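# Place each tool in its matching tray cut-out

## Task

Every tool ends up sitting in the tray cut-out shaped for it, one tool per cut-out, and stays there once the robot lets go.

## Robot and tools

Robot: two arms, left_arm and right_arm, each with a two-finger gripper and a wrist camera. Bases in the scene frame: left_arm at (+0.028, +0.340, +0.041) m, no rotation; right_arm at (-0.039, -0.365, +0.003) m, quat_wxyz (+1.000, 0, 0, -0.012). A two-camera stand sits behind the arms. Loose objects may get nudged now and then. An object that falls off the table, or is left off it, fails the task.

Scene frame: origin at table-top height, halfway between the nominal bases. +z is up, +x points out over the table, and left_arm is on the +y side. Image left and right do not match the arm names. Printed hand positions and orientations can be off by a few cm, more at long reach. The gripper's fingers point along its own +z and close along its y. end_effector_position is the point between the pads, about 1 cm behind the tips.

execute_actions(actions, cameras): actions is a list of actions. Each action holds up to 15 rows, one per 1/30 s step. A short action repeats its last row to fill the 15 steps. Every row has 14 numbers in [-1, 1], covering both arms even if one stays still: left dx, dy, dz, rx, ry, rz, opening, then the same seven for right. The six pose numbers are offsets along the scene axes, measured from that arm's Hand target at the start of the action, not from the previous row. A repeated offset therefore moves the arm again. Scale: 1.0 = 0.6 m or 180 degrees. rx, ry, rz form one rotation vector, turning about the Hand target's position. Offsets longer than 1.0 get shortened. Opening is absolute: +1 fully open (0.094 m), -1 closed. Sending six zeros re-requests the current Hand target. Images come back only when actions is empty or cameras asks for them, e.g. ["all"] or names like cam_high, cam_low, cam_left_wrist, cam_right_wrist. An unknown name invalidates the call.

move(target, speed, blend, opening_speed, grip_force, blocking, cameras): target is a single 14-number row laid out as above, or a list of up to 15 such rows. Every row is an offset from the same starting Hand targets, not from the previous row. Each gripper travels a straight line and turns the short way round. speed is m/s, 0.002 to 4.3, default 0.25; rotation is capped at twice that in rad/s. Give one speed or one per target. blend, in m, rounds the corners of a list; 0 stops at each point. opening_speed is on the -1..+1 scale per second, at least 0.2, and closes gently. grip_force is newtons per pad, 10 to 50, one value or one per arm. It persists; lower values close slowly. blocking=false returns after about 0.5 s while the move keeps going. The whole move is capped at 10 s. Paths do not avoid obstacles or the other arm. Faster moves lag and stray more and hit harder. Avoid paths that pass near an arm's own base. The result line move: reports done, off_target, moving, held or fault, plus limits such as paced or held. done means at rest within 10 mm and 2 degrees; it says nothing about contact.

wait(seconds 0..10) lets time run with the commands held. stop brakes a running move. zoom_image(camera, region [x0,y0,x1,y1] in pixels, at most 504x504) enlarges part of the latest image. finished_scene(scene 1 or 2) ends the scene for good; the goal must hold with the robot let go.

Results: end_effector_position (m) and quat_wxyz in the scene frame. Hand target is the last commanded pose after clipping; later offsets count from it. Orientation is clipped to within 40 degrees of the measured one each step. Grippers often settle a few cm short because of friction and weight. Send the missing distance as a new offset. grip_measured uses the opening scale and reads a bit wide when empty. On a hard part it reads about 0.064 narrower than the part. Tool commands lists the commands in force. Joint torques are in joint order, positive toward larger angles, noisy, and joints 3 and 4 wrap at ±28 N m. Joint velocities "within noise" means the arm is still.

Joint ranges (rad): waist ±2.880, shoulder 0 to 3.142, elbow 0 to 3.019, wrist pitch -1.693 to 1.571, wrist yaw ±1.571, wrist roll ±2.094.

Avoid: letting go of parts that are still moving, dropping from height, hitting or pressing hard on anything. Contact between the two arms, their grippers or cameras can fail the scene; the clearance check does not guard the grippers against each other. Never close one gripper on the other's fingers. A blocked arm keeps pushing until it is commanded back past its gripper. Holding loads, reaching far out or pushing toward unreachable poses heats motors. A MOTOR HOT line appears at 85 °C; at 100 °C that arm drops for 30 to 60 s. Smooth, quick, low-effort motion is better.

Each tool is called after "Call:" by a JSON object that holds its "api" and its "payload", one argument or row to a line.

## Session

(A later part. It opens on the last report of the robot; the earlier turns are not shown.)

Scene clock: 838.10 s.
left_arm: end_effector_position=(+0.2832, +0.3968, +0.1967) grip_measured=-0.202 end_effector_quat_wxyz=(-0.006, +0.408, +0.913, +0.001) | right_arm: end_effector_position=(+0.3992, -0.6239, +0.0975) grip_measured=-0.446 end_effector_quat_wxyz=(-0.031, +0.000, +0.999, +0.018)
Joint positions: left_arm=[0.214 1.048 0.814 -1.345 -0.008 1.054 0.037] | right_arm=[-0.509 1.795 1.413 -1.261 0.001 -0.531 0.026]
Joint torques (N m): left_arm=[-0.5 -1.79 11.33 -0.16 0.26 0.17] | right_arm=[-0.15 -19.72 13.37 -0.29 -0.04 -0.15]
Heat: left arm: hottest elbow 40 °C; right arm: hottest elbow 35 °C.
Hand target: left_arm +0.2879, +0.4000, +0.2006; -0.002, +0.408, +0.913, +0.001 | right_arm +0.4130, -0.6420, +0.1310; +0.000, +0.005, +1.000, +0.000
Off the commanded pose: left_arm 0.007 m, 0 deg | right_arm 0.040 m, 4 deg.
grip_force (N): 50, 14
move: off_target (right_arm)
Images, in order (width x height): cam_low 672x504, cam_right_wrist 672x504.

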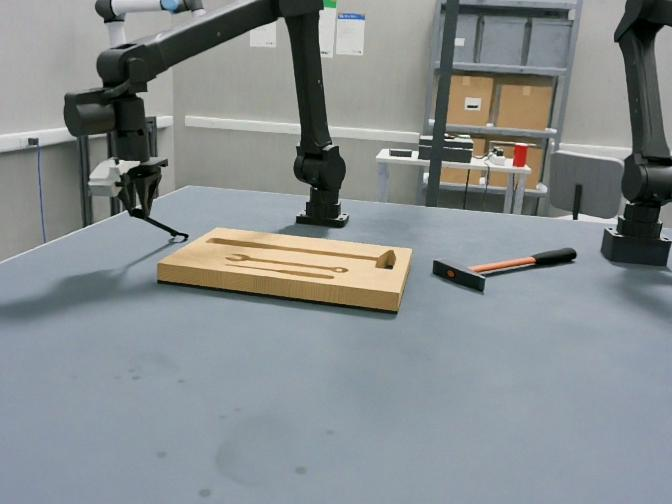

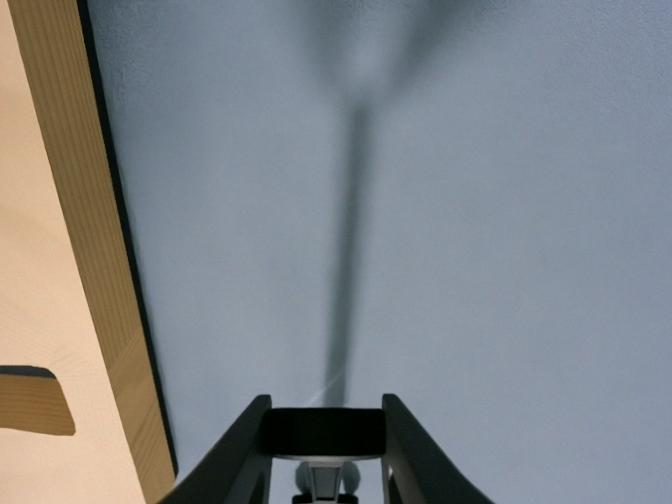

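Call:
{"api": "move", "payload": {
  "target": [0,0,0,0,0,0,-0.2,0.01,0,0.12,0,0,0,-0.449],
  "speed": 0.08,
  "cameras": ["cam_right_wrist","cam_low"]
}}

Call:
{"api": "zoom_image", "payload": {
  "camera": "cam_low",
  "region": [40, 80, 260, 300]
}}

Scene clock: 841.83 s.
left_arm: end_effector_position=(+0.2832, +0.3968, +0.1967) grip_measured=-0.202 end_effector_quat_wxyz=(-0.006, +0.408, +0.913, +0.001) | right_arm: end_effector_position=(+0.4070, -0.6285, +0.1649) grip_measured=-0.446 end_effector_quat_wxyz=(-0.035, +0.000, +0.999, +0.020)
Joint positions: left_arm=[0.214 1.048 0.814 -1.345 -0.008 1.054 0.037] | right_arm=[-0.509 1.772 1.565 -1.444 0.001 -0.531 0.026]
Joint torques (N m): left_arm=[-0.5 -1.73 11.36 -0.16 0.26 0.17] | right_arm=[0.26 -20.19 14.26 -0.25 -0.05 -0.07]
Heat: left arm: hottest elbow 40 °C; right arm: hottest elbow 35 °C.
Hand target: left_arm +0.2879, +0.4000, +0.2006; -0.002, +0.408, +0.913, +0.001 | right_arm +0.4191, -0.6421, +0.2030; +0.000, +0.005, +1.000, +0.000
Off the commanded pose: left_arm 0.007 m, 0 deg | right_arm 0.042 m, 5 deg.
grip_force (N): 50, 14
move: off_target (right_arm)
Images, in order (width x height): cam_low 672x504, cam_right_wrist 672x504.

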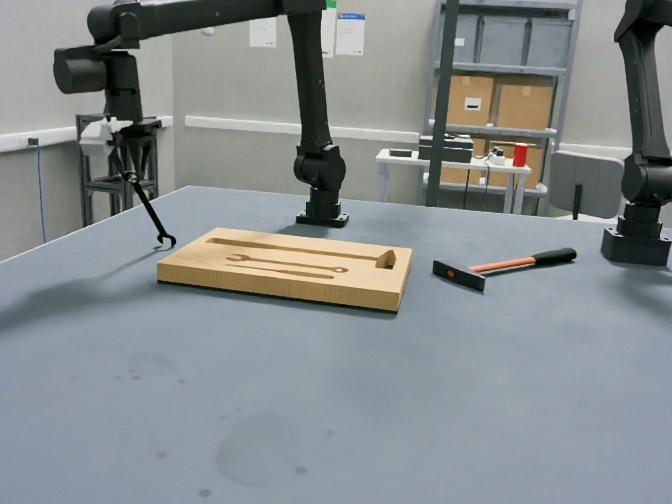

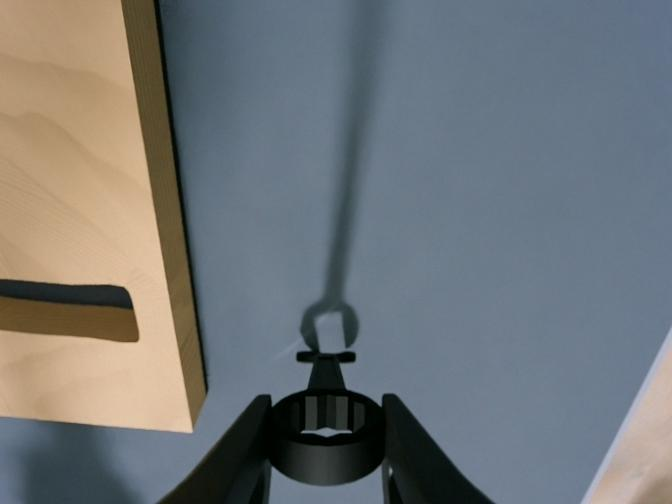

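Scaled by 2.291 from the camera's 672x504 image, which has a finer 960x720 frame.

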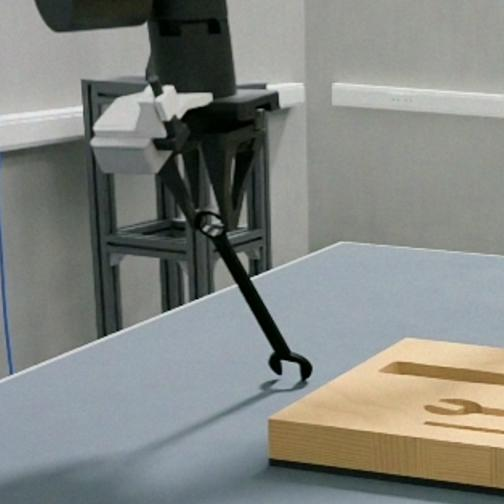

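Call:
{"api": "move", "payload": {
  "target": [0,0,0,0,0,0,-0.2,0.03,0,0.045,0,0,0,-0.449],
  "speed": 0.06,
  "cameras": ["cam_right_wrist","cam_low"]
}}

Call:
{"api": "zoom_image", "payload": {
  "camera": "cam_low",
  "region": [40, 80, 260, 300]
}}

Scene clock: 846.13 s.
left_arm: end_effector_position=(+0.2832, +0.3968, +0.1967) grip_measured=-0.202 end_effector_quat_wxyz=(-0.006, +0.408, +0.913, +0.001) | right_arm: end_effector_position=(+0.4209, -0.6367, +0.2085) grip_measured=-0.446 end_effector_quat_wxyz=(-0.021, +0.003, +1.000, +0.012)
Joint positions: left_arm=[0.214 1.048 0.814 -1.345 -0.008 1.054 0.037] | right_arm=[-0.509 1.776 1.687 -1.53 0.001 -0.526 0.026]
Joint torques (N m): left_arm=[-0.44 -1.79 11.37 -0.16 0.25 0.17] | right_arm=[1.26 -17.55 14.65 -0.2 -0.1 0.04]
Heat: left arm: hottest elbow 40 °C; right arm: hottest elbow 35 °C.
Hand target: left_arm +0.2879, +0.4000, +0.2006; -0.002, +0.408, +0.913, +0.001 | right_arm +0.4370, -0.6420, +0.2301; +0.000, +0.005, +1.000, +0.000
Off the commanded pose: left_arm 0.007 m, 0 deg | right_arm 0.027 m, 3 deg.
grip_force (N): 50, 14
move: off_target (right_arm)
Images, in order (width x height): cam_low 672x504, cam_right_wrist 672x504.

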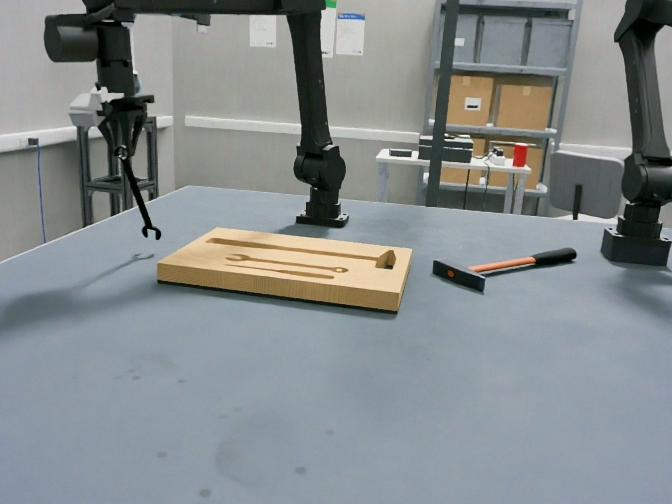

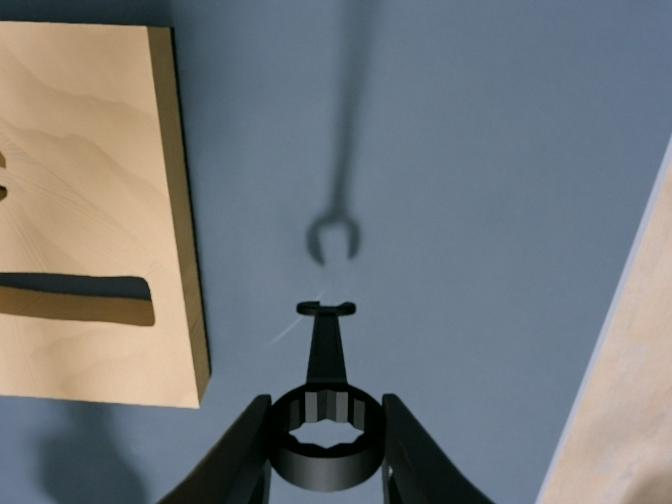

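Scaled by 2.291 from the camera's 672x504 image, which has a finer 960x720 frame.

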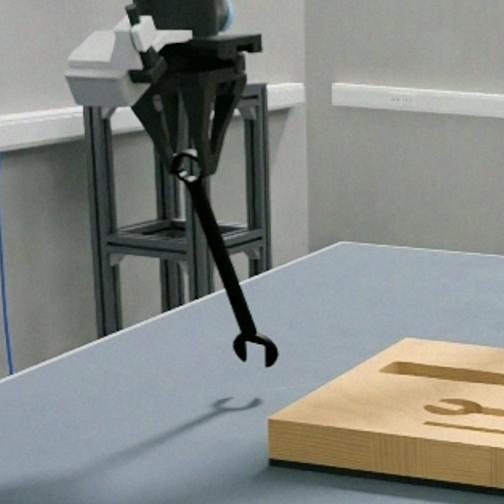

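Call:
{"api": "move", "payload": {
  "target": [
    [0,0,0,0,0,0,-0.2,0,0,0,0,0,0,-0.454],
    [0,0,0,0,0,0,-0.2,0.0,0,0.0,0,-0.194,0,-0.454]
  ],
  "speed": 0.2,
  "cameras": ["cam_right_wrist","cam_low"]
}}

Call:
{"api": "zoom_image", "payload": {
  "camera": "cam_low",
  "region": [40, 80, 260, 300]
}}

Scene clock: 855.60 s.
left_arm: end_effector_position=(+0.2832, +0.3968, +0.1967) grip_measured=-0.202 end_effector_quat_wxyz=(-0.006, +0.408, +0.913, +0.001) | right_arm: end_effector_position=(+0.4398, -0.6344, +0.2113) grip_measured=-0.446 end_effector_quat_wxyz=(+0.278, -0.002, +0.960, +0.015)
Joint positions: left_arm=[0.214 1.048 0.814 -1.345 -0.008 1.054 0.037] | right_arm=[-0.593 1.517 1.279 -0.873 -0.339 -0.54 0.026]
Joint torques (N m): left_arm=[-0.5 -1.79 11.34 -0.18 0.26 0.17] | right_arm=[-0.32 -17.38 9.11 1.84 -0.48 0.01]
Heat: left arm: hottest elbow 40 °C; right arm: hottest elbow 36 °C.
Hand target: left_arm +0.2879, +0.4000, +0.2006; -0.002, +0.408, +0.913, +0.001 | right_arm +0.4370, -0.6420, +0.2300; +0.300, +0.004, +0.954, +0.001
Off the commanded pose: left_arm 0.007 m, 0 deg | right_arm 0.020 m, 3 deg.
grip_force (N): 50, 14
move: off_target (right_arm)
Images, in order (width x height): cam_low 672x504, cam_right_wrist 672x504.

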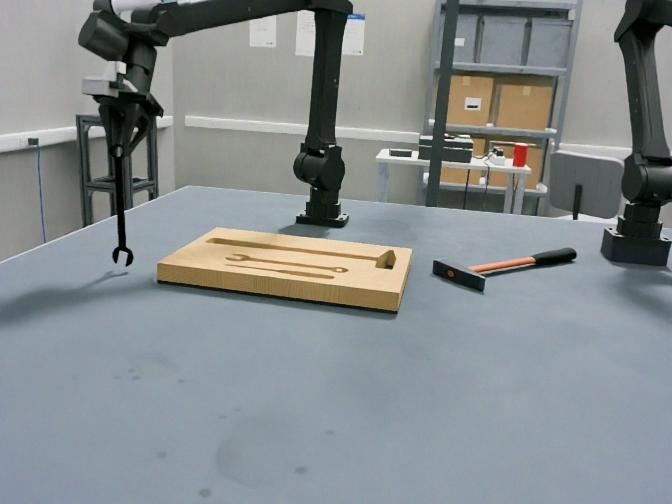

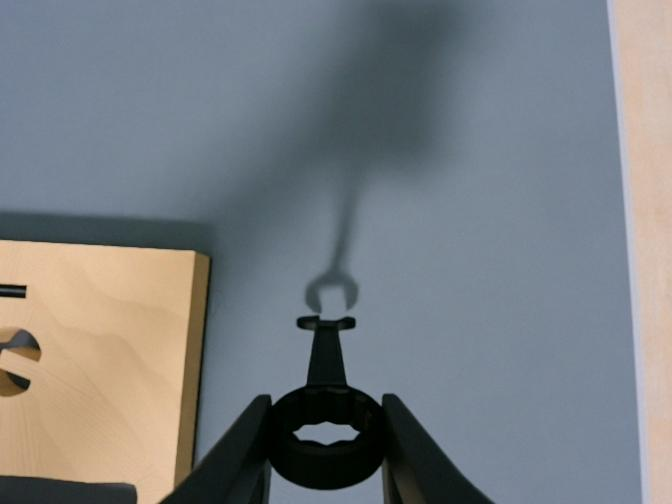

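Scaled by 2.291 from the camera's 672x504 image, which has a finer 960x720 frame.

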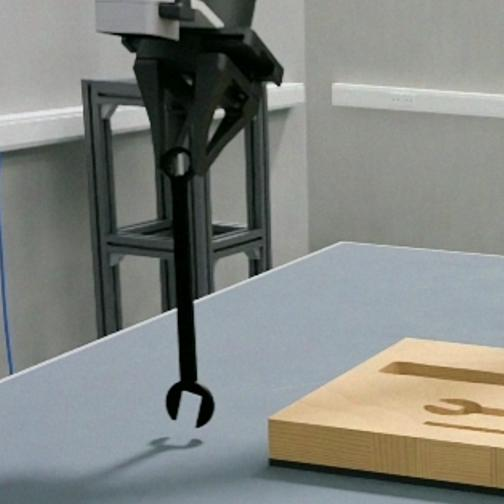

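Call:
{"api": "move", "payload": {
  "target": [
    [0,0,0,0,0,0,-0.2,0,0,-0.0583,0,0,0,-0.451],
    [0,0,0,0,0,0,-0.2,-0.07,0.0,-0.0733,0,0,0,-0.451],
    [0,0,0,0,0,0,-0.2,-0.1467,0.0,-0.1133,0,0,0,-0.451]
  ],
  "speed": 0.08,
  "blend": 0.01,
  "cameras": ["cam_right_wrist","cam_low"]
}}

Call:
{"api": "zoom_image", "payload": {
  "camera": "cam_low",
  "region": [40, 80, 260, 300]
}}

Scene clock: 863.20 s.
left_arm: end_effector_position=(+0.2832, +0.3968, +0.1967) grip_measured=-0.202 end_effector_quat_wxyz=(-0.006, +0.408, +0.913, +0.001) | right_arm: end_effector_position=(+0.3514, -0.6391, +0.1659) grip_measured=-0.446 end_effector_quat_wxyz=(+0.298, +0.006, +0.955, +0.005)
Joint positions: left_arm=[0.214 1.048 0.814 -1.345 -0.008 1.054 0.037] | right_arm=[-0.731 1.371 0.988 -0.726 -0.405 -0.646 0.026]
Joint torques (N m): left_arm=[-0.44 -1.73 11.34 -0.16 0.26 0.17] | right_arm=[0.21 -11.28 8.01 1.7 -0.36 -0.14]
Heat: left arm: hottest elbow 40 °C; right arm: hottest elbow 35 °C.
Hand target: left_arm +0.2879, +0.4000, +0.2006; -0.002, +0.408, +0.913, +0.001 | right_arm +0.3489, -0.6422, +0.1622; +0.300, +0.004, +0.954, +0.001
Off the commanded pose: left_arm 0.007 m, 0 deg | right_arm 0.005 m, 0 deg.
grip_force (N): 50, 14
move: done
Images, in order (width x height): cam_low 672x504, cam_right_wrist 672x504.

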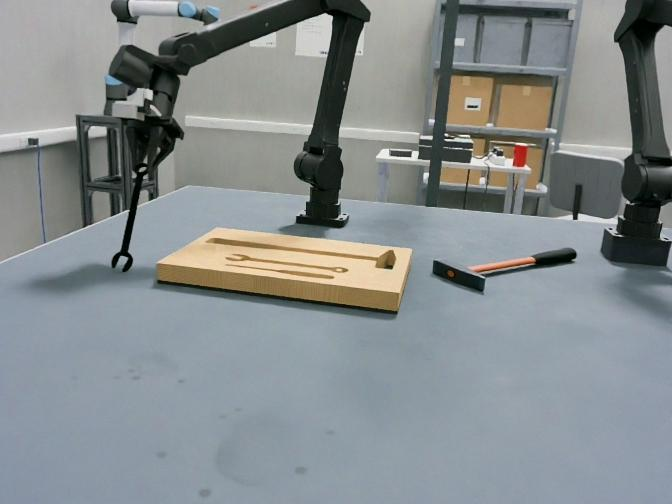

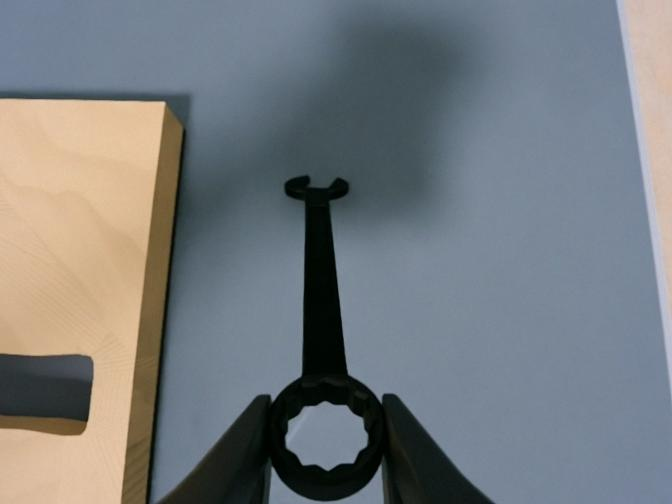

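Scaled by 2.291 from the camera's 672x504 image, which has a finer 960x720 frame.

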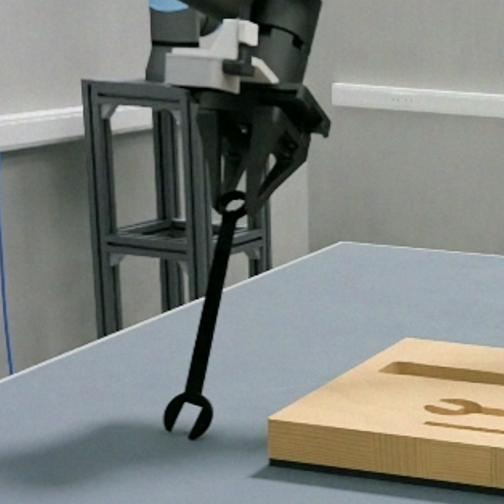

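Call:
{"api": "move", "payload": {
  "target": [
    [0,0,0,0,0,0,-0.2,-0.0648,0,-0.0587,0,0.09,0,-0.451],
    [0,0,0,0,0,0,-0.2,-0.1107,0.0,-0.1265,0,0.194,0,-0.451]
  ],
  "speed": 0.1,
  "blend": 0.01,
  "cameras": ["cam_right_wrist","cam_low"]
}}

Call:
{"api": "zoom_image", "payload": {
  "camera": "cam_low",
  "region": [40, 80, 260, 300]
}}

Scene clock: 869.97 s.
left_arm: end_effector_position=(+0.2832, +0.3968, +0.1967) grip_measured=-0.202 end_effector_quat_wxyz=(-0.006, +0.408, +0.913, +0.001) | right_arm: end_effector_position=(+0.2635, -0.6336, +0.0726) grip_measured=-0.446 end_effector_quat_wxyz=(-0.010, +0.009, +1.000, +0.012)
Joint positions: left_arm=[0.214 1.048 0.814 -1.345 -0.008 1.054 0.037] | right_arm=[-0.703 1.551 1.022 -1.072 -0.005 -0.707 0.026]
Joint torques (N m): left_arm=[-0.5 -1.73 11.34 -0.17 0.26 0.16] | right_arm=[2.02 -11.93 12.38 -0.2 0.12 0.02]
Heat: left arm: hottest elbow 40 °C; right arm: hottest elbow 35 °C.
Hand target: left_arm +0.2879, +0.4000, +0.2006; -0.002, +0.408, +0.913, +0.001 | right_arm +0.2825, -0.6421, +0.0862; +0.000, +0.005, +1.000, +0.000
Off the commanded pose: left_arm 0.007 m, 0 deg | right_arm 0.025 m, 2 deg.
grip_force (N): 50, 14
move: off_target (right_arm)
Images, in order (width x height): cam_low 672x504, cam_right_wrist 672x504.

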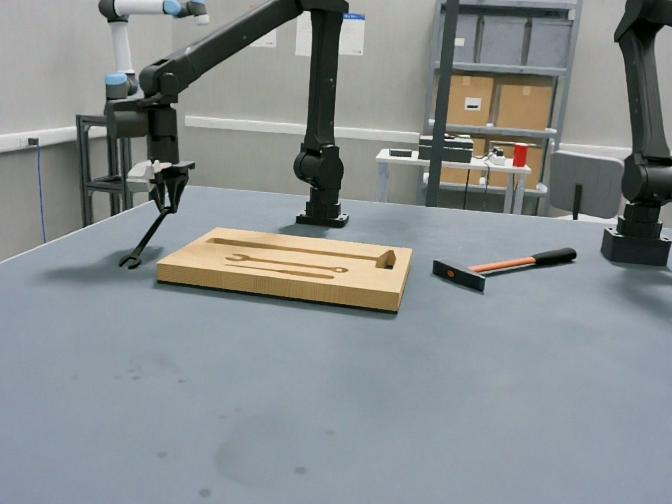

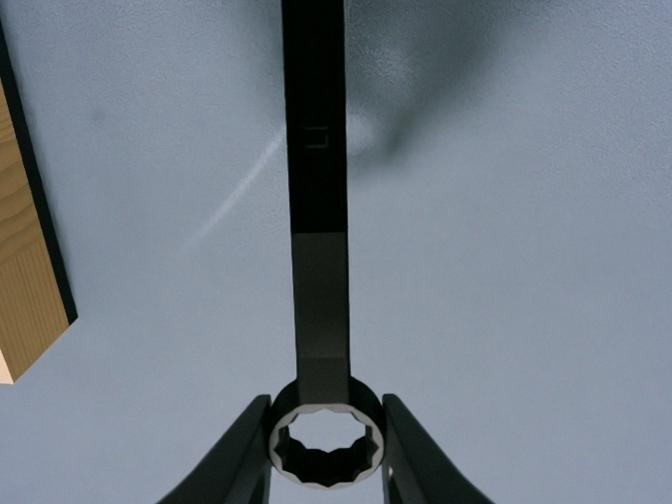

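Scaled by 2.291 from the camera's 672x504 image, which has a finer 960x720 frame.

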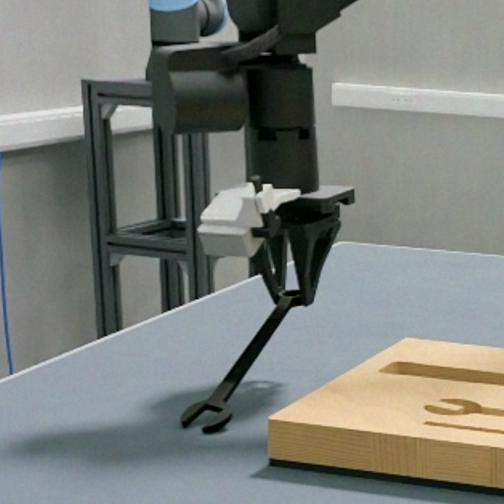

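Call:
{"api": "wait", "payload": {
  "seconds": 0,
  "cameras": ["cam_low", "cam_right_wrist"]
}}

Scene clock: 883.37 s.
left_arm: end_effector_position=(+0.2832, +0.3968, +0.1967) grip_measured=-0.202 end_effector_quat_wxyz=(-0.006, +0.408, +0.913, +0.001) | right_arm: end_effector_position=(+0.2635, -0.6336, +0.0726) grip_measured=-0.446 end_effector_quat_wxyz=(-0.010, +0.009, +1.000, +0.012)
Joint positions: left_arm=[0.214 1.048 0.814 -1.345 -0.008 1.054 0.037] | right_arm=[-0.703 1.551 1.022 -1.072 -0.005 -0.707 0.026]
Joint torques (N m): left_arm=[-0.38 -1.79 11.34 -0.17 0.26 0.16] | right_arm=[2.02 -11.87 12.29 -0.25 0.11 0.01]
Heat: left arm: hottest elbow 40 °C; right arm: hottest elbow 35 °C.
Hand target: left_arm +0.2879, +0.4000, +0.2006; -0.002, +0.408, +0.913, +0.001 | right_arm +0.2825, -0.6421, +0.0862; +0.000, +0.005, +1.000, +0.000
Tool commands: left_gripper/opening=-0.2 right_gripper/opening=-0.451
Off the commanded pose: left_arm 0.007 m, 0 deg | right_arm 0.025 m, 2 deg.
grip_force (N): 50, 14
Images, in order (width x height): cam_low 672x504, cam_right_wrist 672x504.

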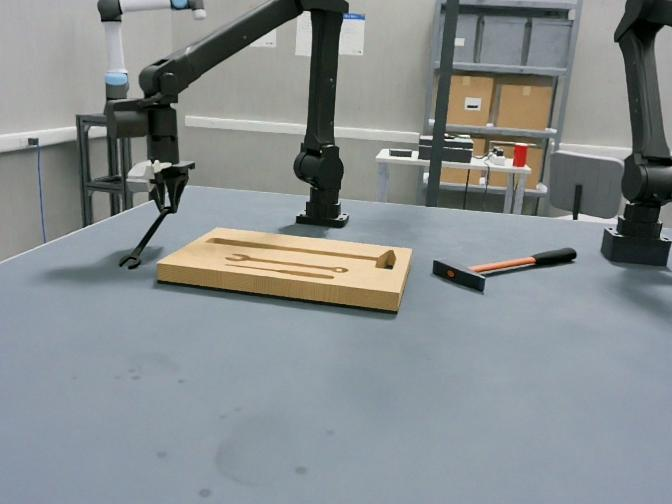

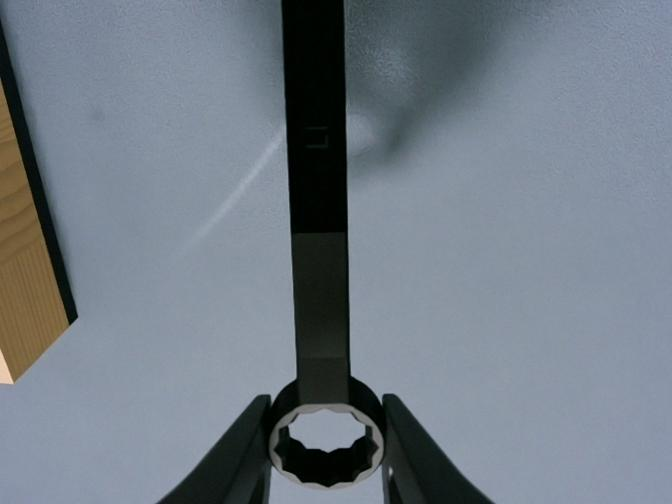

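Call:
{"api": "move", "payload": {
  "target": [
    [0,0,0,0,0,0,-0.2,-0.025,0,-0.083,0,0,0,-0.451],
    [0,0,0,0,0,0,-0.2,-0.0375,0,-0.1253,0,0,0,-0.451]
  ],
  "speed": 0.07,
  "blend": 0.02,
  "cameras": ["cam_right_wrist","cam_low"]
}}

Scene clock: 887.63 s.
left_arm: end_effector_position=(+0.2832, +0.3968, +0.1967) grip_measured=-0.202 end_effector_quat_wxyz=(-0.006, +0.408, +0.913, +0.001) | right_arm: end_effector_position=(+0.2657, -0.6377, +0.0165) grip_measured=-0.446 end_effector_quat_wxyz=(+0.002, +0.003, +1.000, -0.001)
Joint positions: left_arm=[0.214 1.048 0.814 -1.345 -0.008 1.054 0.037] | right_arm=[-0.705 1.632 0.944 -0.879 -0.002 -0.723 0.026]
Joint torques (N m): left_arm=[-0.44 -1.73 11.34 -0.16 0.26 0.17] | right_arm=[-0.26 -12.28 6.2 0.73 0.03 -0.19]
Heat: left arm: hottest elbow 40 °C; right arm: hottest elbow 35 °C.
Hand target: left_arm +0.2879, +0.4000, +0.2006; -0.002, +0.408, +0.913, +0.001 | right_arm +0.2599, -0.6420, +0.0110; -0.001, +0.005, +1.000, +0.000
Off the commanded pose: left_arm 0.007 m, 0 deg | right_arm 0.009 m, 0 deg.
grip_force (N): 50, 14
move: done; blend cut to 0.0132 m at target 1
Images, in order (width x height): cam_low 672x504, cam_right_wrist 672x504.

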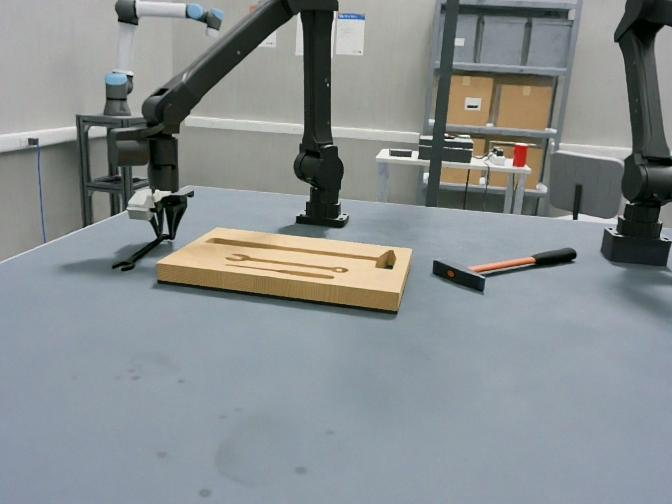

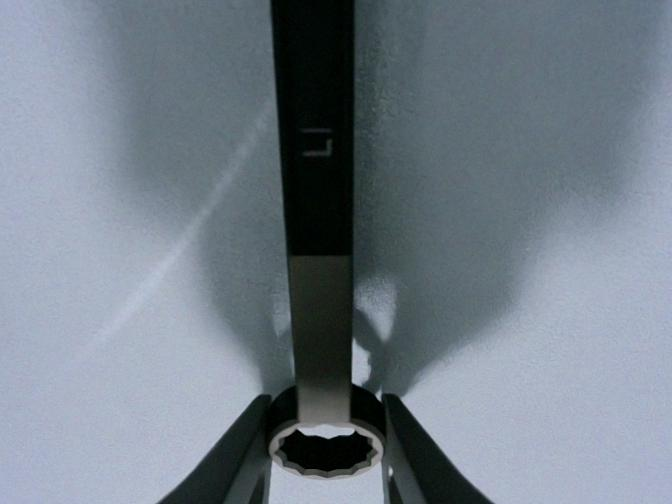

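Call:
{"api": "move", "payload": {
  "target": [0,0,0,0,0,0,-0.2,0,0,0,0,0,0,-0.1],
  "speed": 0.05,
  "opening_speed": 0.5,
  "grip_force": 50
}}

Call:
{"api": "move", "payload": {
  "target": [0,0,0,0,0,0,-0.2,0.033,0,0.167,0,0,0,-0.1],
  "speed": 0.12,
  "cameras": ["cam_right_wrist","cam_low"]
}}

Scene clock: 890.70 s.
left_arm: end_effector_position=(+0.2832, +0.3968, +0.1967) grip_measured=-0.202 end_effector_quat_wxyz=(-0.006, +0.408, +0.913, +0.001) | right_arm: end_effector_position=(+0.2657, -0.6377, +0.0165) grip_measured=-0.103 end_effector_quat_wxyz=(+0.002, +0.001, +1.000, -0.001)
Joint positions: left_arm=[0.214 1.048 0.814 -1.345 -0.008 1.054 0.037] | right_arm=[-0.705 1.632 0.944 -0.879 -0.002 -0.727 0.042]
Joint torques (N m): left_arm=[-0.44 -1.73 11.36 -0.16 0.26 0.17] | right_arm=[-0.38 -12.22 6.23 0.76 0.04 -0.15]
Heat: left arm: hottest elbow 40 °C; right arm: hottest elbow 35 °C.
Hand target: left_arm +0.2879, +0.4000, +0.2006; -0.002, +0.408, +0.913, +0.001 | right_arm +0.2599, -0.6420, +0.0110; -0.001, +0.004, +1.000, +0.000
Off the commanded pose: left_arm 0.007 m, 0 deg | right_arm 0.009 m, 0 deg.
move: done

Scene clock: 892.20 s.
left_arm: end_effector_position=(+0.2832, +0.3968, +0.1967) grip_measured=-0.202 end_effector_quat_wxyz=(-0.006, +0.408, +0.913, +0.001) | right_arm: end_effector_position=(+0.2602, -0.6327, +0.0875) grip_measured=-0.102 end_effector_quat_wxyz=(-0.021, +0.007, +1.000, +0.020)
Joint positions: left_arm=[0.214 1.048 0.814 -1.345 -0.008 1.054 0.037] | right_arm=[-0.705 1.54 1.053 -1.142 -0.002 -0.714 0.042]
Joint torques (N m): left_arm=[-0.38 -1.79 11.34 -0.16 0.26 0.17] | right_arm=[1.85 -14.21 12.44 -0.12 0 0.06]
Heat: left arm: hottest elbow 40 °C; right arm: hottest elbow 35 °C.
Hand target: left_arm +0.2879, +0.4000, +0.2006; -0.002, +0.408, +0.913, +0.001 | right_arm +0.2797, -0.6420, +0.1112; +0.000, +0.004, +1.000, +0.000
Off the commanded pose: left_arm 0.007 m, 0 deg | right_arm 0.032 m, 3 deg.
move: off_target (right_arm)
Images, in order (width x height): cam_low 672x504, cam_right_wrist 672x504.

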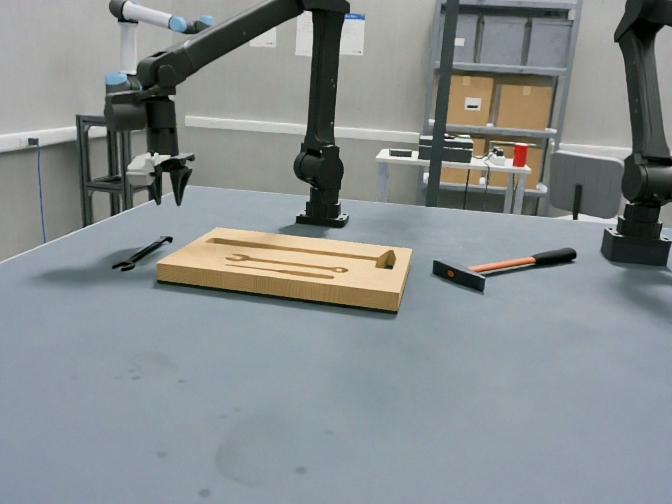

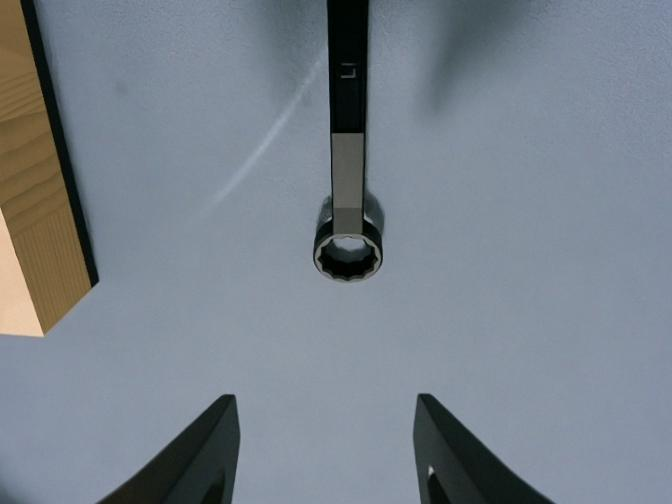

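Call:
{"api": "move", "payload": {
  "target": [0,0,0,0,0,0,-0.2,0.1333,0,0,0,0,0,-0.4],
  "speed": 0.15,
  "cameras": ["cam_right_wrist"]
}}

Scene clock: 895.70 s.
left_arm: end_effector_position=(+0.2832, +0.3968, +0.1967) grip_measured=-0.202 end_effector_quat_wxyz=(-0.006, +0.408, +0.913, +0.001) | right_arm: end_effector_position=(+0.3404, -0.6347, +0.0965) grip_measured=-0.398 end_effector_quat_wxyz=(-0.014, +0.005, +1.000, +0.011)
Joint positions: left_arm=[0.214 1.048 0.814 -1.345 -0.008 1.054 0.037] | right_arm=[-0.594 1.67 1.241 -1.177 -0.002 -0.606 0.028]
Joint torques (N m): left_arm=[-0.44 -1.67 11.36 -0.16 0.26 0.17] | right_arm=[1.73 -14.39 12.94 -0.12 0.01 0.03]
Heat: left arm: hottest elbow 40 °C; right arm: hottest elbow 35 °C.
Hand target: left_arm +0.2879, +0.4000, +0.2006; -0.002, +0.408, +0.913, +0.001 | right_arm +0.3598, -0.6420, +0.1113; +0.000, +0.004, +1.000, +0.000
Off the commanded pose: left_arm 0.007 m, 0 deg | right_arm 0.025 m, 2 deg.
move: off_target (right_arm)
Images, in order (width x height): cam_right_wrist 672x504.

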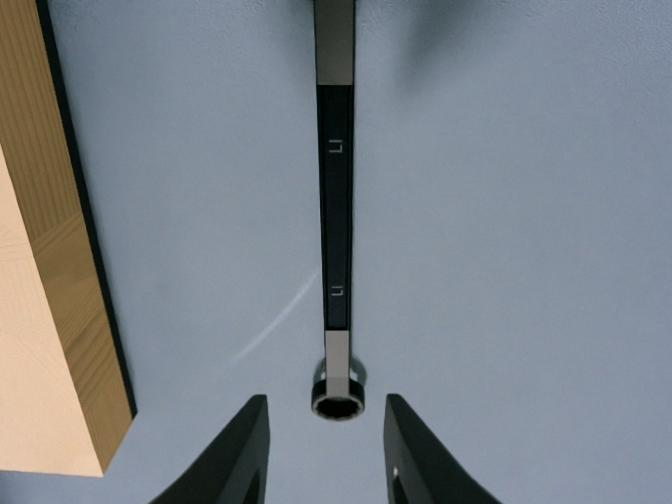

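Call:
{"api": "move", "payload": {
  "target": [0,0,0,0,0,0,-0.2,0.11,0,0,0,0,0,-0.4],
  "speed": 0.15,
  "cameras": ["cam_right_wrist"]
}}

Scene clock: 900.63 s.
left_arm: end_effector_position=(+0.2832, +0.3968, +0.1967) grip_measured=-0.202 end_effector_quat_wxyz=(-0.006, +0.408, +0.913, +0.001) | right_arm: end_effector_position=(+0.4066, -0.6361, +0.0970) grip_measured=-0.398 end_effector_quat_wxyz=(-0.014, +0.005, +1.000, +0.010)
Joint positions: left_arm=[0.214 1.048 0.814 -1.345 -0.008 1.054 0.037] | right_arm=[-0.522 1.803 1.425 -1.227 -0.002 -0.536 0.028]
Joint torques (N m): left_arm=[-0.44 -1.73 11.34 -0.16 0.26 0.17] | right_arm=[1.49 -16.67 13.27 -0.14 0.02 0.05]
Heat: left arm: hottest elbow 40 °C; right arm: hottest elbow 35 °C.
Hand target: left_arm +0.2879, +0.4000, +0.2006; -0.002, +0.408, +0.913, +0.001 | right_arm +0.4258, -0.6421, +0.1111; +0.000, +0.005, +1.000, +0.000
Off the commanded pose: left_arm 0.007 m, 0 deg | right_arm 0.025 m, 2 deg.
move: off_target (right_arm)
Images, in order (width x height): cam_right_wrist 672x504.

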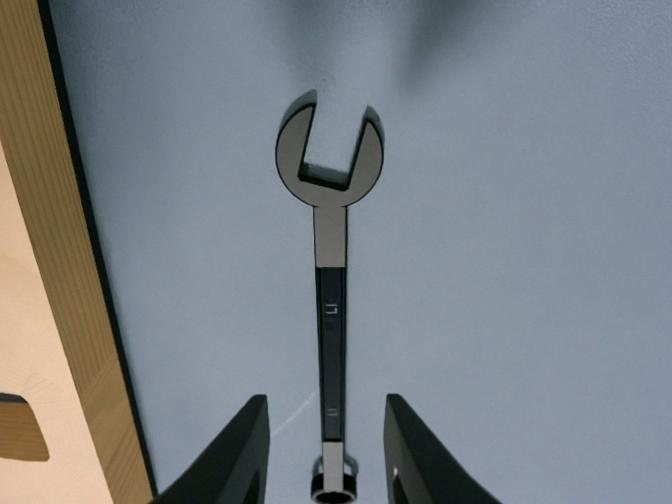

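Call:
{"api": "move", "payload": {
  "target": [
    [0,0,0,0,0,0,-0.2,-0.118,0,-0.085,0,0,0,-0.4],
    [0,0,0,0,0,0,-0.2,-0.138,0,-0.1677,0,0,0,-0.4]
  ],
  "speed": [0.15,0.06],
  "blend": 0.015,
  "cameras": ["cam_right_wrist","cam_low"]
}}

Scene clock: 910.63 s.
left_arm: end_effector_position=(+0.2832, +0.3968, +0.1967) grip_measured=-0.202 end_effector_quat_wxyz=(-0.006, +0.408, +0.913, +0.001) | right_arm: end_effector_position=(+0.3485, -0.6361, +0.0181) grip_measured=-0.398 end_effector_quat_wxyz=(+0.002, +0.001, +1.000, -0.001)
Joint positions: left_arm=[0.214 1.048 0.814 -1.345 -0.008 1.054 0.037] | right_arm=[-0.585 1.769 1.139 -0.936 0 -0.607 0.028]
Joint torques (N m): left_arm=[-0.38 -1.73 11.34 -0.16 0.26 0.17] | right_arm=[-0.32 -14.74 6.57 0.81 -0.05 -0.15]
Heat: left arm: hottest elbow 40 °C; right arm: hottest elbow 35 °C.
Hand target: left_arm +0.2879, +0.4000, +0.2006; -0.002, +0.408, +0.913, +0.001 | right_arm +0.3429, -0.6420, +0.0106; -0.001, +0.004, +1.000, +0.000
Off the commanded pose: left_arm 0.007 m, 0 deg | right_arm 0.011 m, 1 deg.
move: off_target (right_arm)
Images, in order (width x height): cam_low 672x504, cam_right_wrist 672x504.

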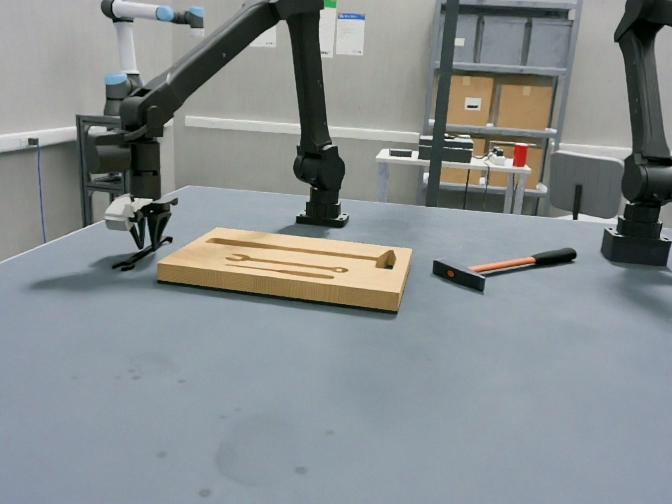

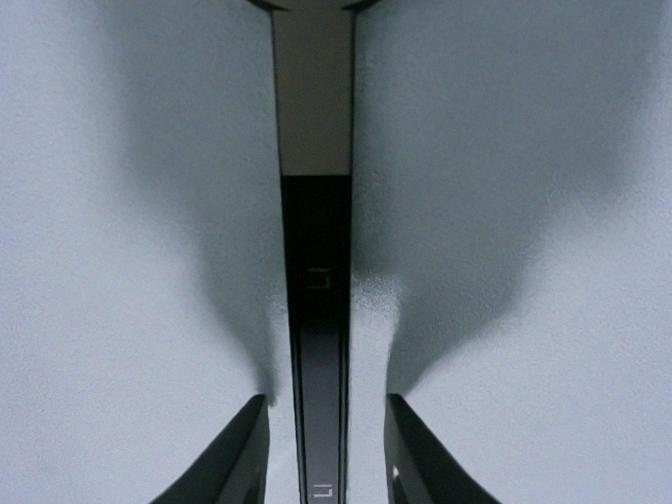

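Call:
{"api": "move", "payload": {
  "target": [0,0,0,0,0,0,-0.2,0,0,-0.008,0,0,0,-0.4],
  "speed": 0.05
}}

Scene clock: 913.37 s.
left_arm: end_effector_position=(+0.2832, +0.3968, +0.1967) grip_measured=-0.202 end_effector_quat_wxyz=(-0.006, +0.408, +0.913, +0.001) | right_arm: end_effector_position=(+0.3486, -0.6361, +0.0134) grip_measured=-0.398 end_effector_quat_wxyz=(+0.002, +0.001, +1.000, -0.002)
Joint positions: left_arm=[0.214 1.048 0.814 -1.345 -0.008 1.054 0.037] | right_arm=[-0.585 1.776 1.135 -0.924 0 -0.607 0.028]
Joint torques (N m): left_arm=[-0.44 -1.79 11.34 -0.16 0.26 0.17] | right_arm=[-0.09 -14.68 6.5 0.87 -0.05 -0.14]
Heat: left arm: hottest elbow 40 °C; right arm: hottest elbow 35 °C.
Hand target: left_arm +0.2879, +0.4000, +0.2006; -0.002, +0.408, +0.913, +0.001 | right_arm +0.3430, -0.6421, +0.0058; +0.000, +0.004, +1.000, +0.000
Off the commanded pose: left_arm 0.007 m, 0 deg | right_arm 0.011 m, 1 deg.
move: off_target (right_arm)

Call:
{"api": "move", "payload": {
  "target": [0,0,0,0,0,0,-0.2,0,0,0,0,0,0,-0.95],
  "speed": 0.05,
  "opening_speed": 0.6,
  "cameras": ["cam_right_wrist"]
}}

Scene clock: 916.00 s.
left_arm: end_effector_position=(+0.2832, +0.3968, +0.1967) grip_measured=-0.202 end_effector_quat_wxyz=(-0.006, +0.408, +0.913, +0.001) | right_arm: end_effector_position=(+0.3486, -0.6361, +0.0134) grip_measured=-0.749 end_effector_quat_wxyz=(+0.002, +0.000, +1.000, -0.002)
Joint positions: left_arm=[0.214 1.048 0.814 -1.345 -0.008 1.054 0.037] | right_arm=[-0.585 1.776 1.135 -0.924 0 -0.609 0.012]
Joint torques (N m): left_arm=[-0.44 -1.73 11.36 -0.14 0.26 0.17] | right_arm=[-0.26 -14.68 6.45 0.79 -0.06 -0.12]
Heat: left arm: hottest elbow 40 °C; right arm: hottest elbow 35 °C.
Hand target: left_arm +0.2879, +0.4000, +0.2006; -0.002, +0.408, +0.913, +0.001 | right_arm +0.3430, -0.6421, +0.0058; +0.000, +0.005, +1.000, +0.000
Off the commanded pose: left_arm 0.007 m, 0 deg | right_arm 0.011 m, 1 deg.
move: off_target (right_arm)
Images, in order (width x height): cam_right_wrist 672x504.

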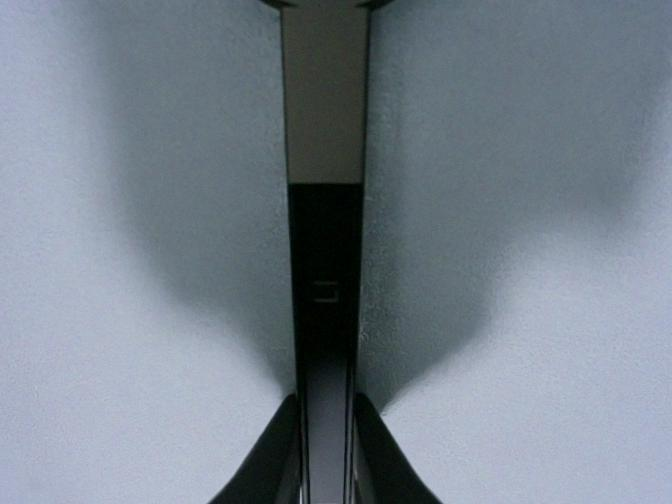

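Call:
{"api": "move", "payload": {
  "target": [0,0,0,0,0,0,-0.2,0.033,0,0.25,0,0,0,-0.95],
  "speed": 0.12,
  "cameras": ["cam_right_wrist","cam_low"]
}}

Scene clock: 923.10 s.
left_arm: end_effector_position=(+0.2832, +0.3968, +0.1967) grip_measured=-0.202 end_effector_quat_wxyz=(-0.006, +0.408, +0.913, +0.001) | right_arm: end_effector_position=(+0.3436, -0.6326, +0.1231) grip_measured=-0.749 end_effector_quat_wxyz=(-0.031, +0.003, +0.999, +0.021)
Joint positions: left_arm=[0.214 1.048 0.814 -1.345 -0.008 1.054 0.037] | right_arm=[-0.585 1.671 1.316 -1.291 0 -0.602 0.012]
Joint torques (N m): left_arm=[-0.44 -1.73 11.34 -0.16 0.26 0.17] | right_arm=[1.38 -17.73 13.65 -0.17 -0.08 0.05]
Heat: left arm: hottest elbow 40 °C; right arm: hottest elbow 34 °C.
Hand target: left_arm +0.2879, +0.4000, +0.2006; -0.002, +0.408, +0.913, +0.001 | right_arm +0.3629, -0.6421, +0.1559; +0.000, +0.005, +1.000, +0.000
Off the commanded pose: left_arm 0.007 m, 0 deg | right_arm 0.039 m, 4 deg.
move: off_target (right_arm)
Images, in order (width x height): cam_low 672x504, cam_right_wrist 672x504.

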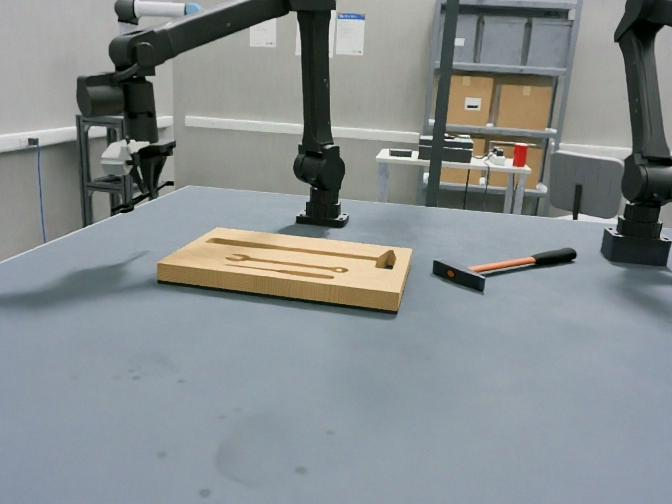

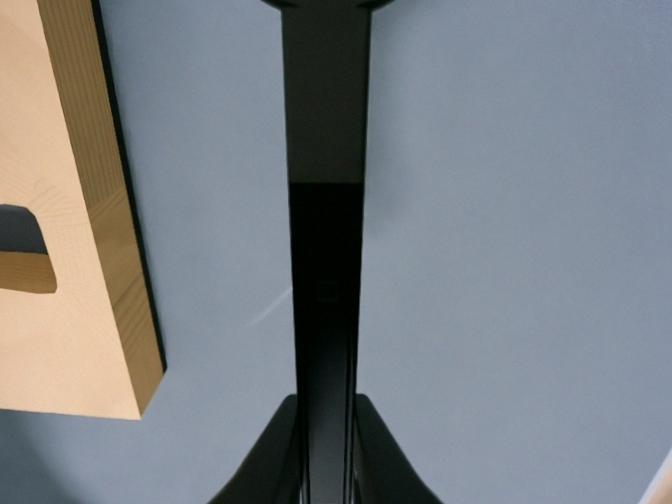

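Call:
{"api": "move", "payload": {
  "target": [0,0,0,0,0,0,-0.2,0.1485,0.529,-0.035,0,0,-0.511,-0.95],
  "speed": 0.25,
  "cameras": ["cam_right_wrist","cam_high"]
}}

Scene clock: 930.13 s.
left_arm: end_effector_position=(+0.2832, +0.3968, +0.1967) grip_measured=-0.202 end_effector_quat_wxyz=(-0.006, +0.408, +0.913, +0.001) | right_arm: end_effector_position=(+0.4265, -0.3320, +0.1168) grip_measured=-0.749 end_effector_quat_wxyz=(-0.021, +0.723, +0.690, -0.021)
Joint positions: left_arm=[0.214 1.048 0.814 -1.345 -0.008 1.054 0.037] | right_arm=[0.094 1.667 1.294 -1.257 -0.005 1.688 0.012]
Joint torques (N m): left_arm=[-0.38 -1.73 11.36 -0.16 0.25 0.16] | right_arm=[1.85 -14.62 13.67 0.36 0.2 0.06]
Heat: left arm: hottest elbow 40 °C; right arm: hottest elbow 35 °C.
Hand target: left_arm +0.2879, +0.4000, +0.2006; -0.002, +0.408, +0.913, +0.001 | right_arm +0.4518, -0.3247, +0.1348; +0.000, +0.722, +0.692, +0.000
Off the commanded pose: left_arm 0.007 m, 0 deg | right_arm 0.032 m, 3 deg.
move: off_target (right_arm)
Images, in order (width x height): cam_high 672x504, cam_right_wrist 672x504.

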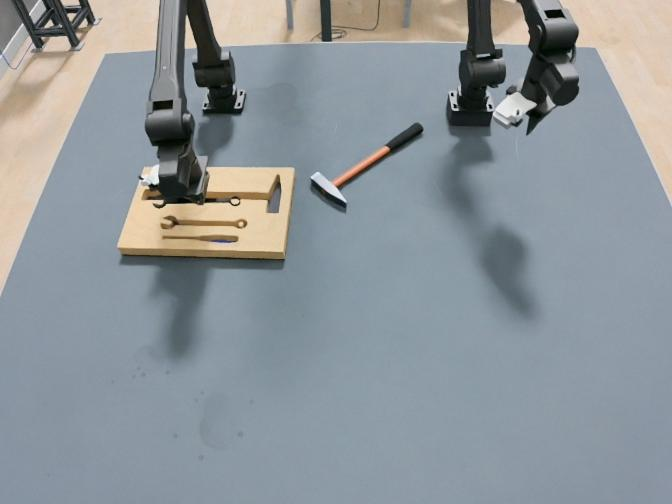

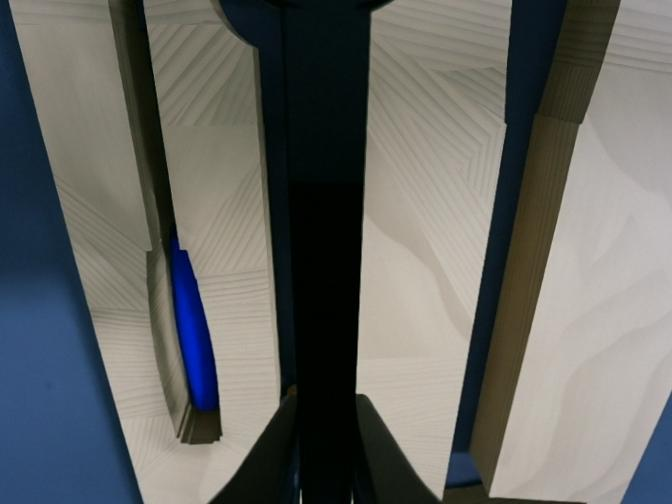

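Call:
{"api": "move", "payload": {
  "target": [
    [0,0,0,0,0,0,-0.2,-0.026,0,-0.095,0,0,0,-0.95],
    [0,0,0,0,0,0,-0.2,-0.0305,0,-0.1363,0,0,0,-0.95]
  ],
  "speed": [0.15,0.06],
  "blend": 0.015,
  "cameras": ["cam_right_wrist"]
}}

Scene clock: 939.43 s.
left_arm: end_effector_position=(+0.2832, +0.3968, +0.1967) grip_measured=-0.202 end_effector_quat_wxyz=(-0.006, +0.408, +0.913, +0.001) | right_arm: end_effector_position=(+0.4330, -0.3317, +0.0568) grip_measured=-0.749 end_effector_quat_wxyz=(-0.003, +0.725, +0.689, +0.000)
Joint positions: left_arm=[0.214 1.048 0.814 -1.345 -0.008 1.054 0.037] | right_arm=[0.094 1.718 1.188 -1.044 -0.005 1.691 0.012]
Joint torques (N m): left_arm=[-0.5 -1.67 11.34 -0.14 0.26 0.16] | right_arm=[2.08 -14.92 7.21 0.75 0.22 0.04]
Heat: left arm: hottest elbow 40 °C; right arm: hottest elbow 36 °C.
Hand target: left_arm +0.2879, +0.4000, +0.2006; -0.002, +0.408, +0.913, +0.001 | right_arm +0.4336, -0.3247, +0.0530; +0.000, +0.722, +0.692, +0.000
Off the commanded pose: left_arm 0.007 m, 0 deg | right_arm 0.008 m, 0 deg.
move: done; blend cut to 0.0125 m at target 1
Images, in order (width x height): cam_right_wrist 672x504.

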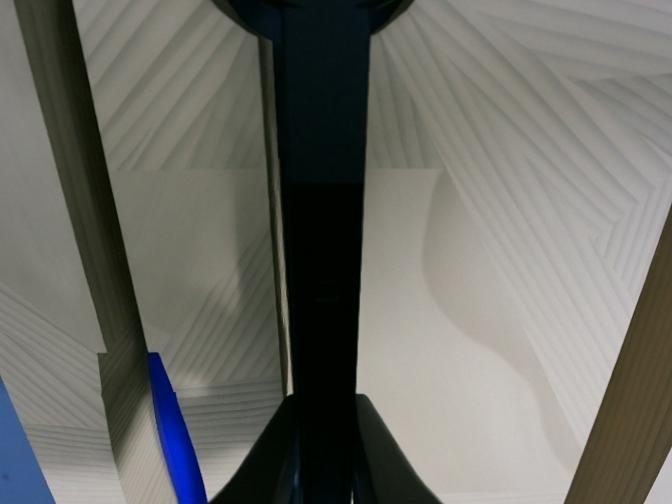

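Call:
{"api": "zoom_image", "payload": {
  "camera": "cam_right_wrist",
  "region": [180, 0, 460, 210]
}}

Call:
{"api": "zoom_image", "payload": {
  "camera": "cam_right_wrist",
  "region": [220, 250, 430, 410]
}}

Scaled by 1.800 from the camera's 672x504 image, which has a finer 960x720 frame.

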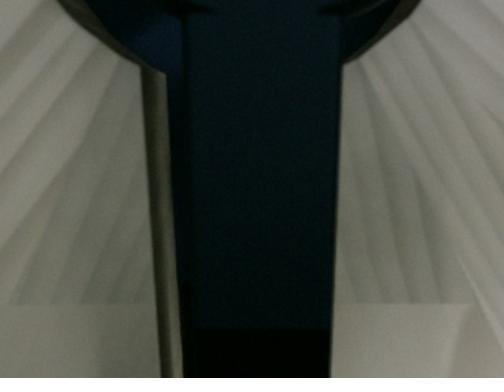

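Scaled by 2.400 from the camera's 672x504 image, which has a finer 960x720 frame.

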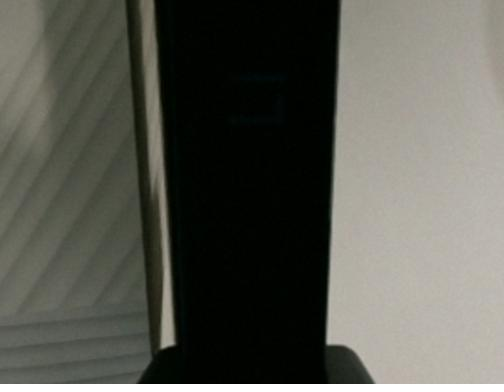

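Call:
{"api": "zoom_image", "payload": {
  "camera": "cam_right_wrist",
  "region": [200, 0, 440, 60]
}}

Scaled by 2.100 from the camera's 672x504 image, which has a finer 960x720 frame.

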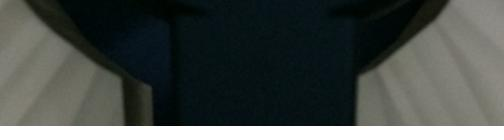

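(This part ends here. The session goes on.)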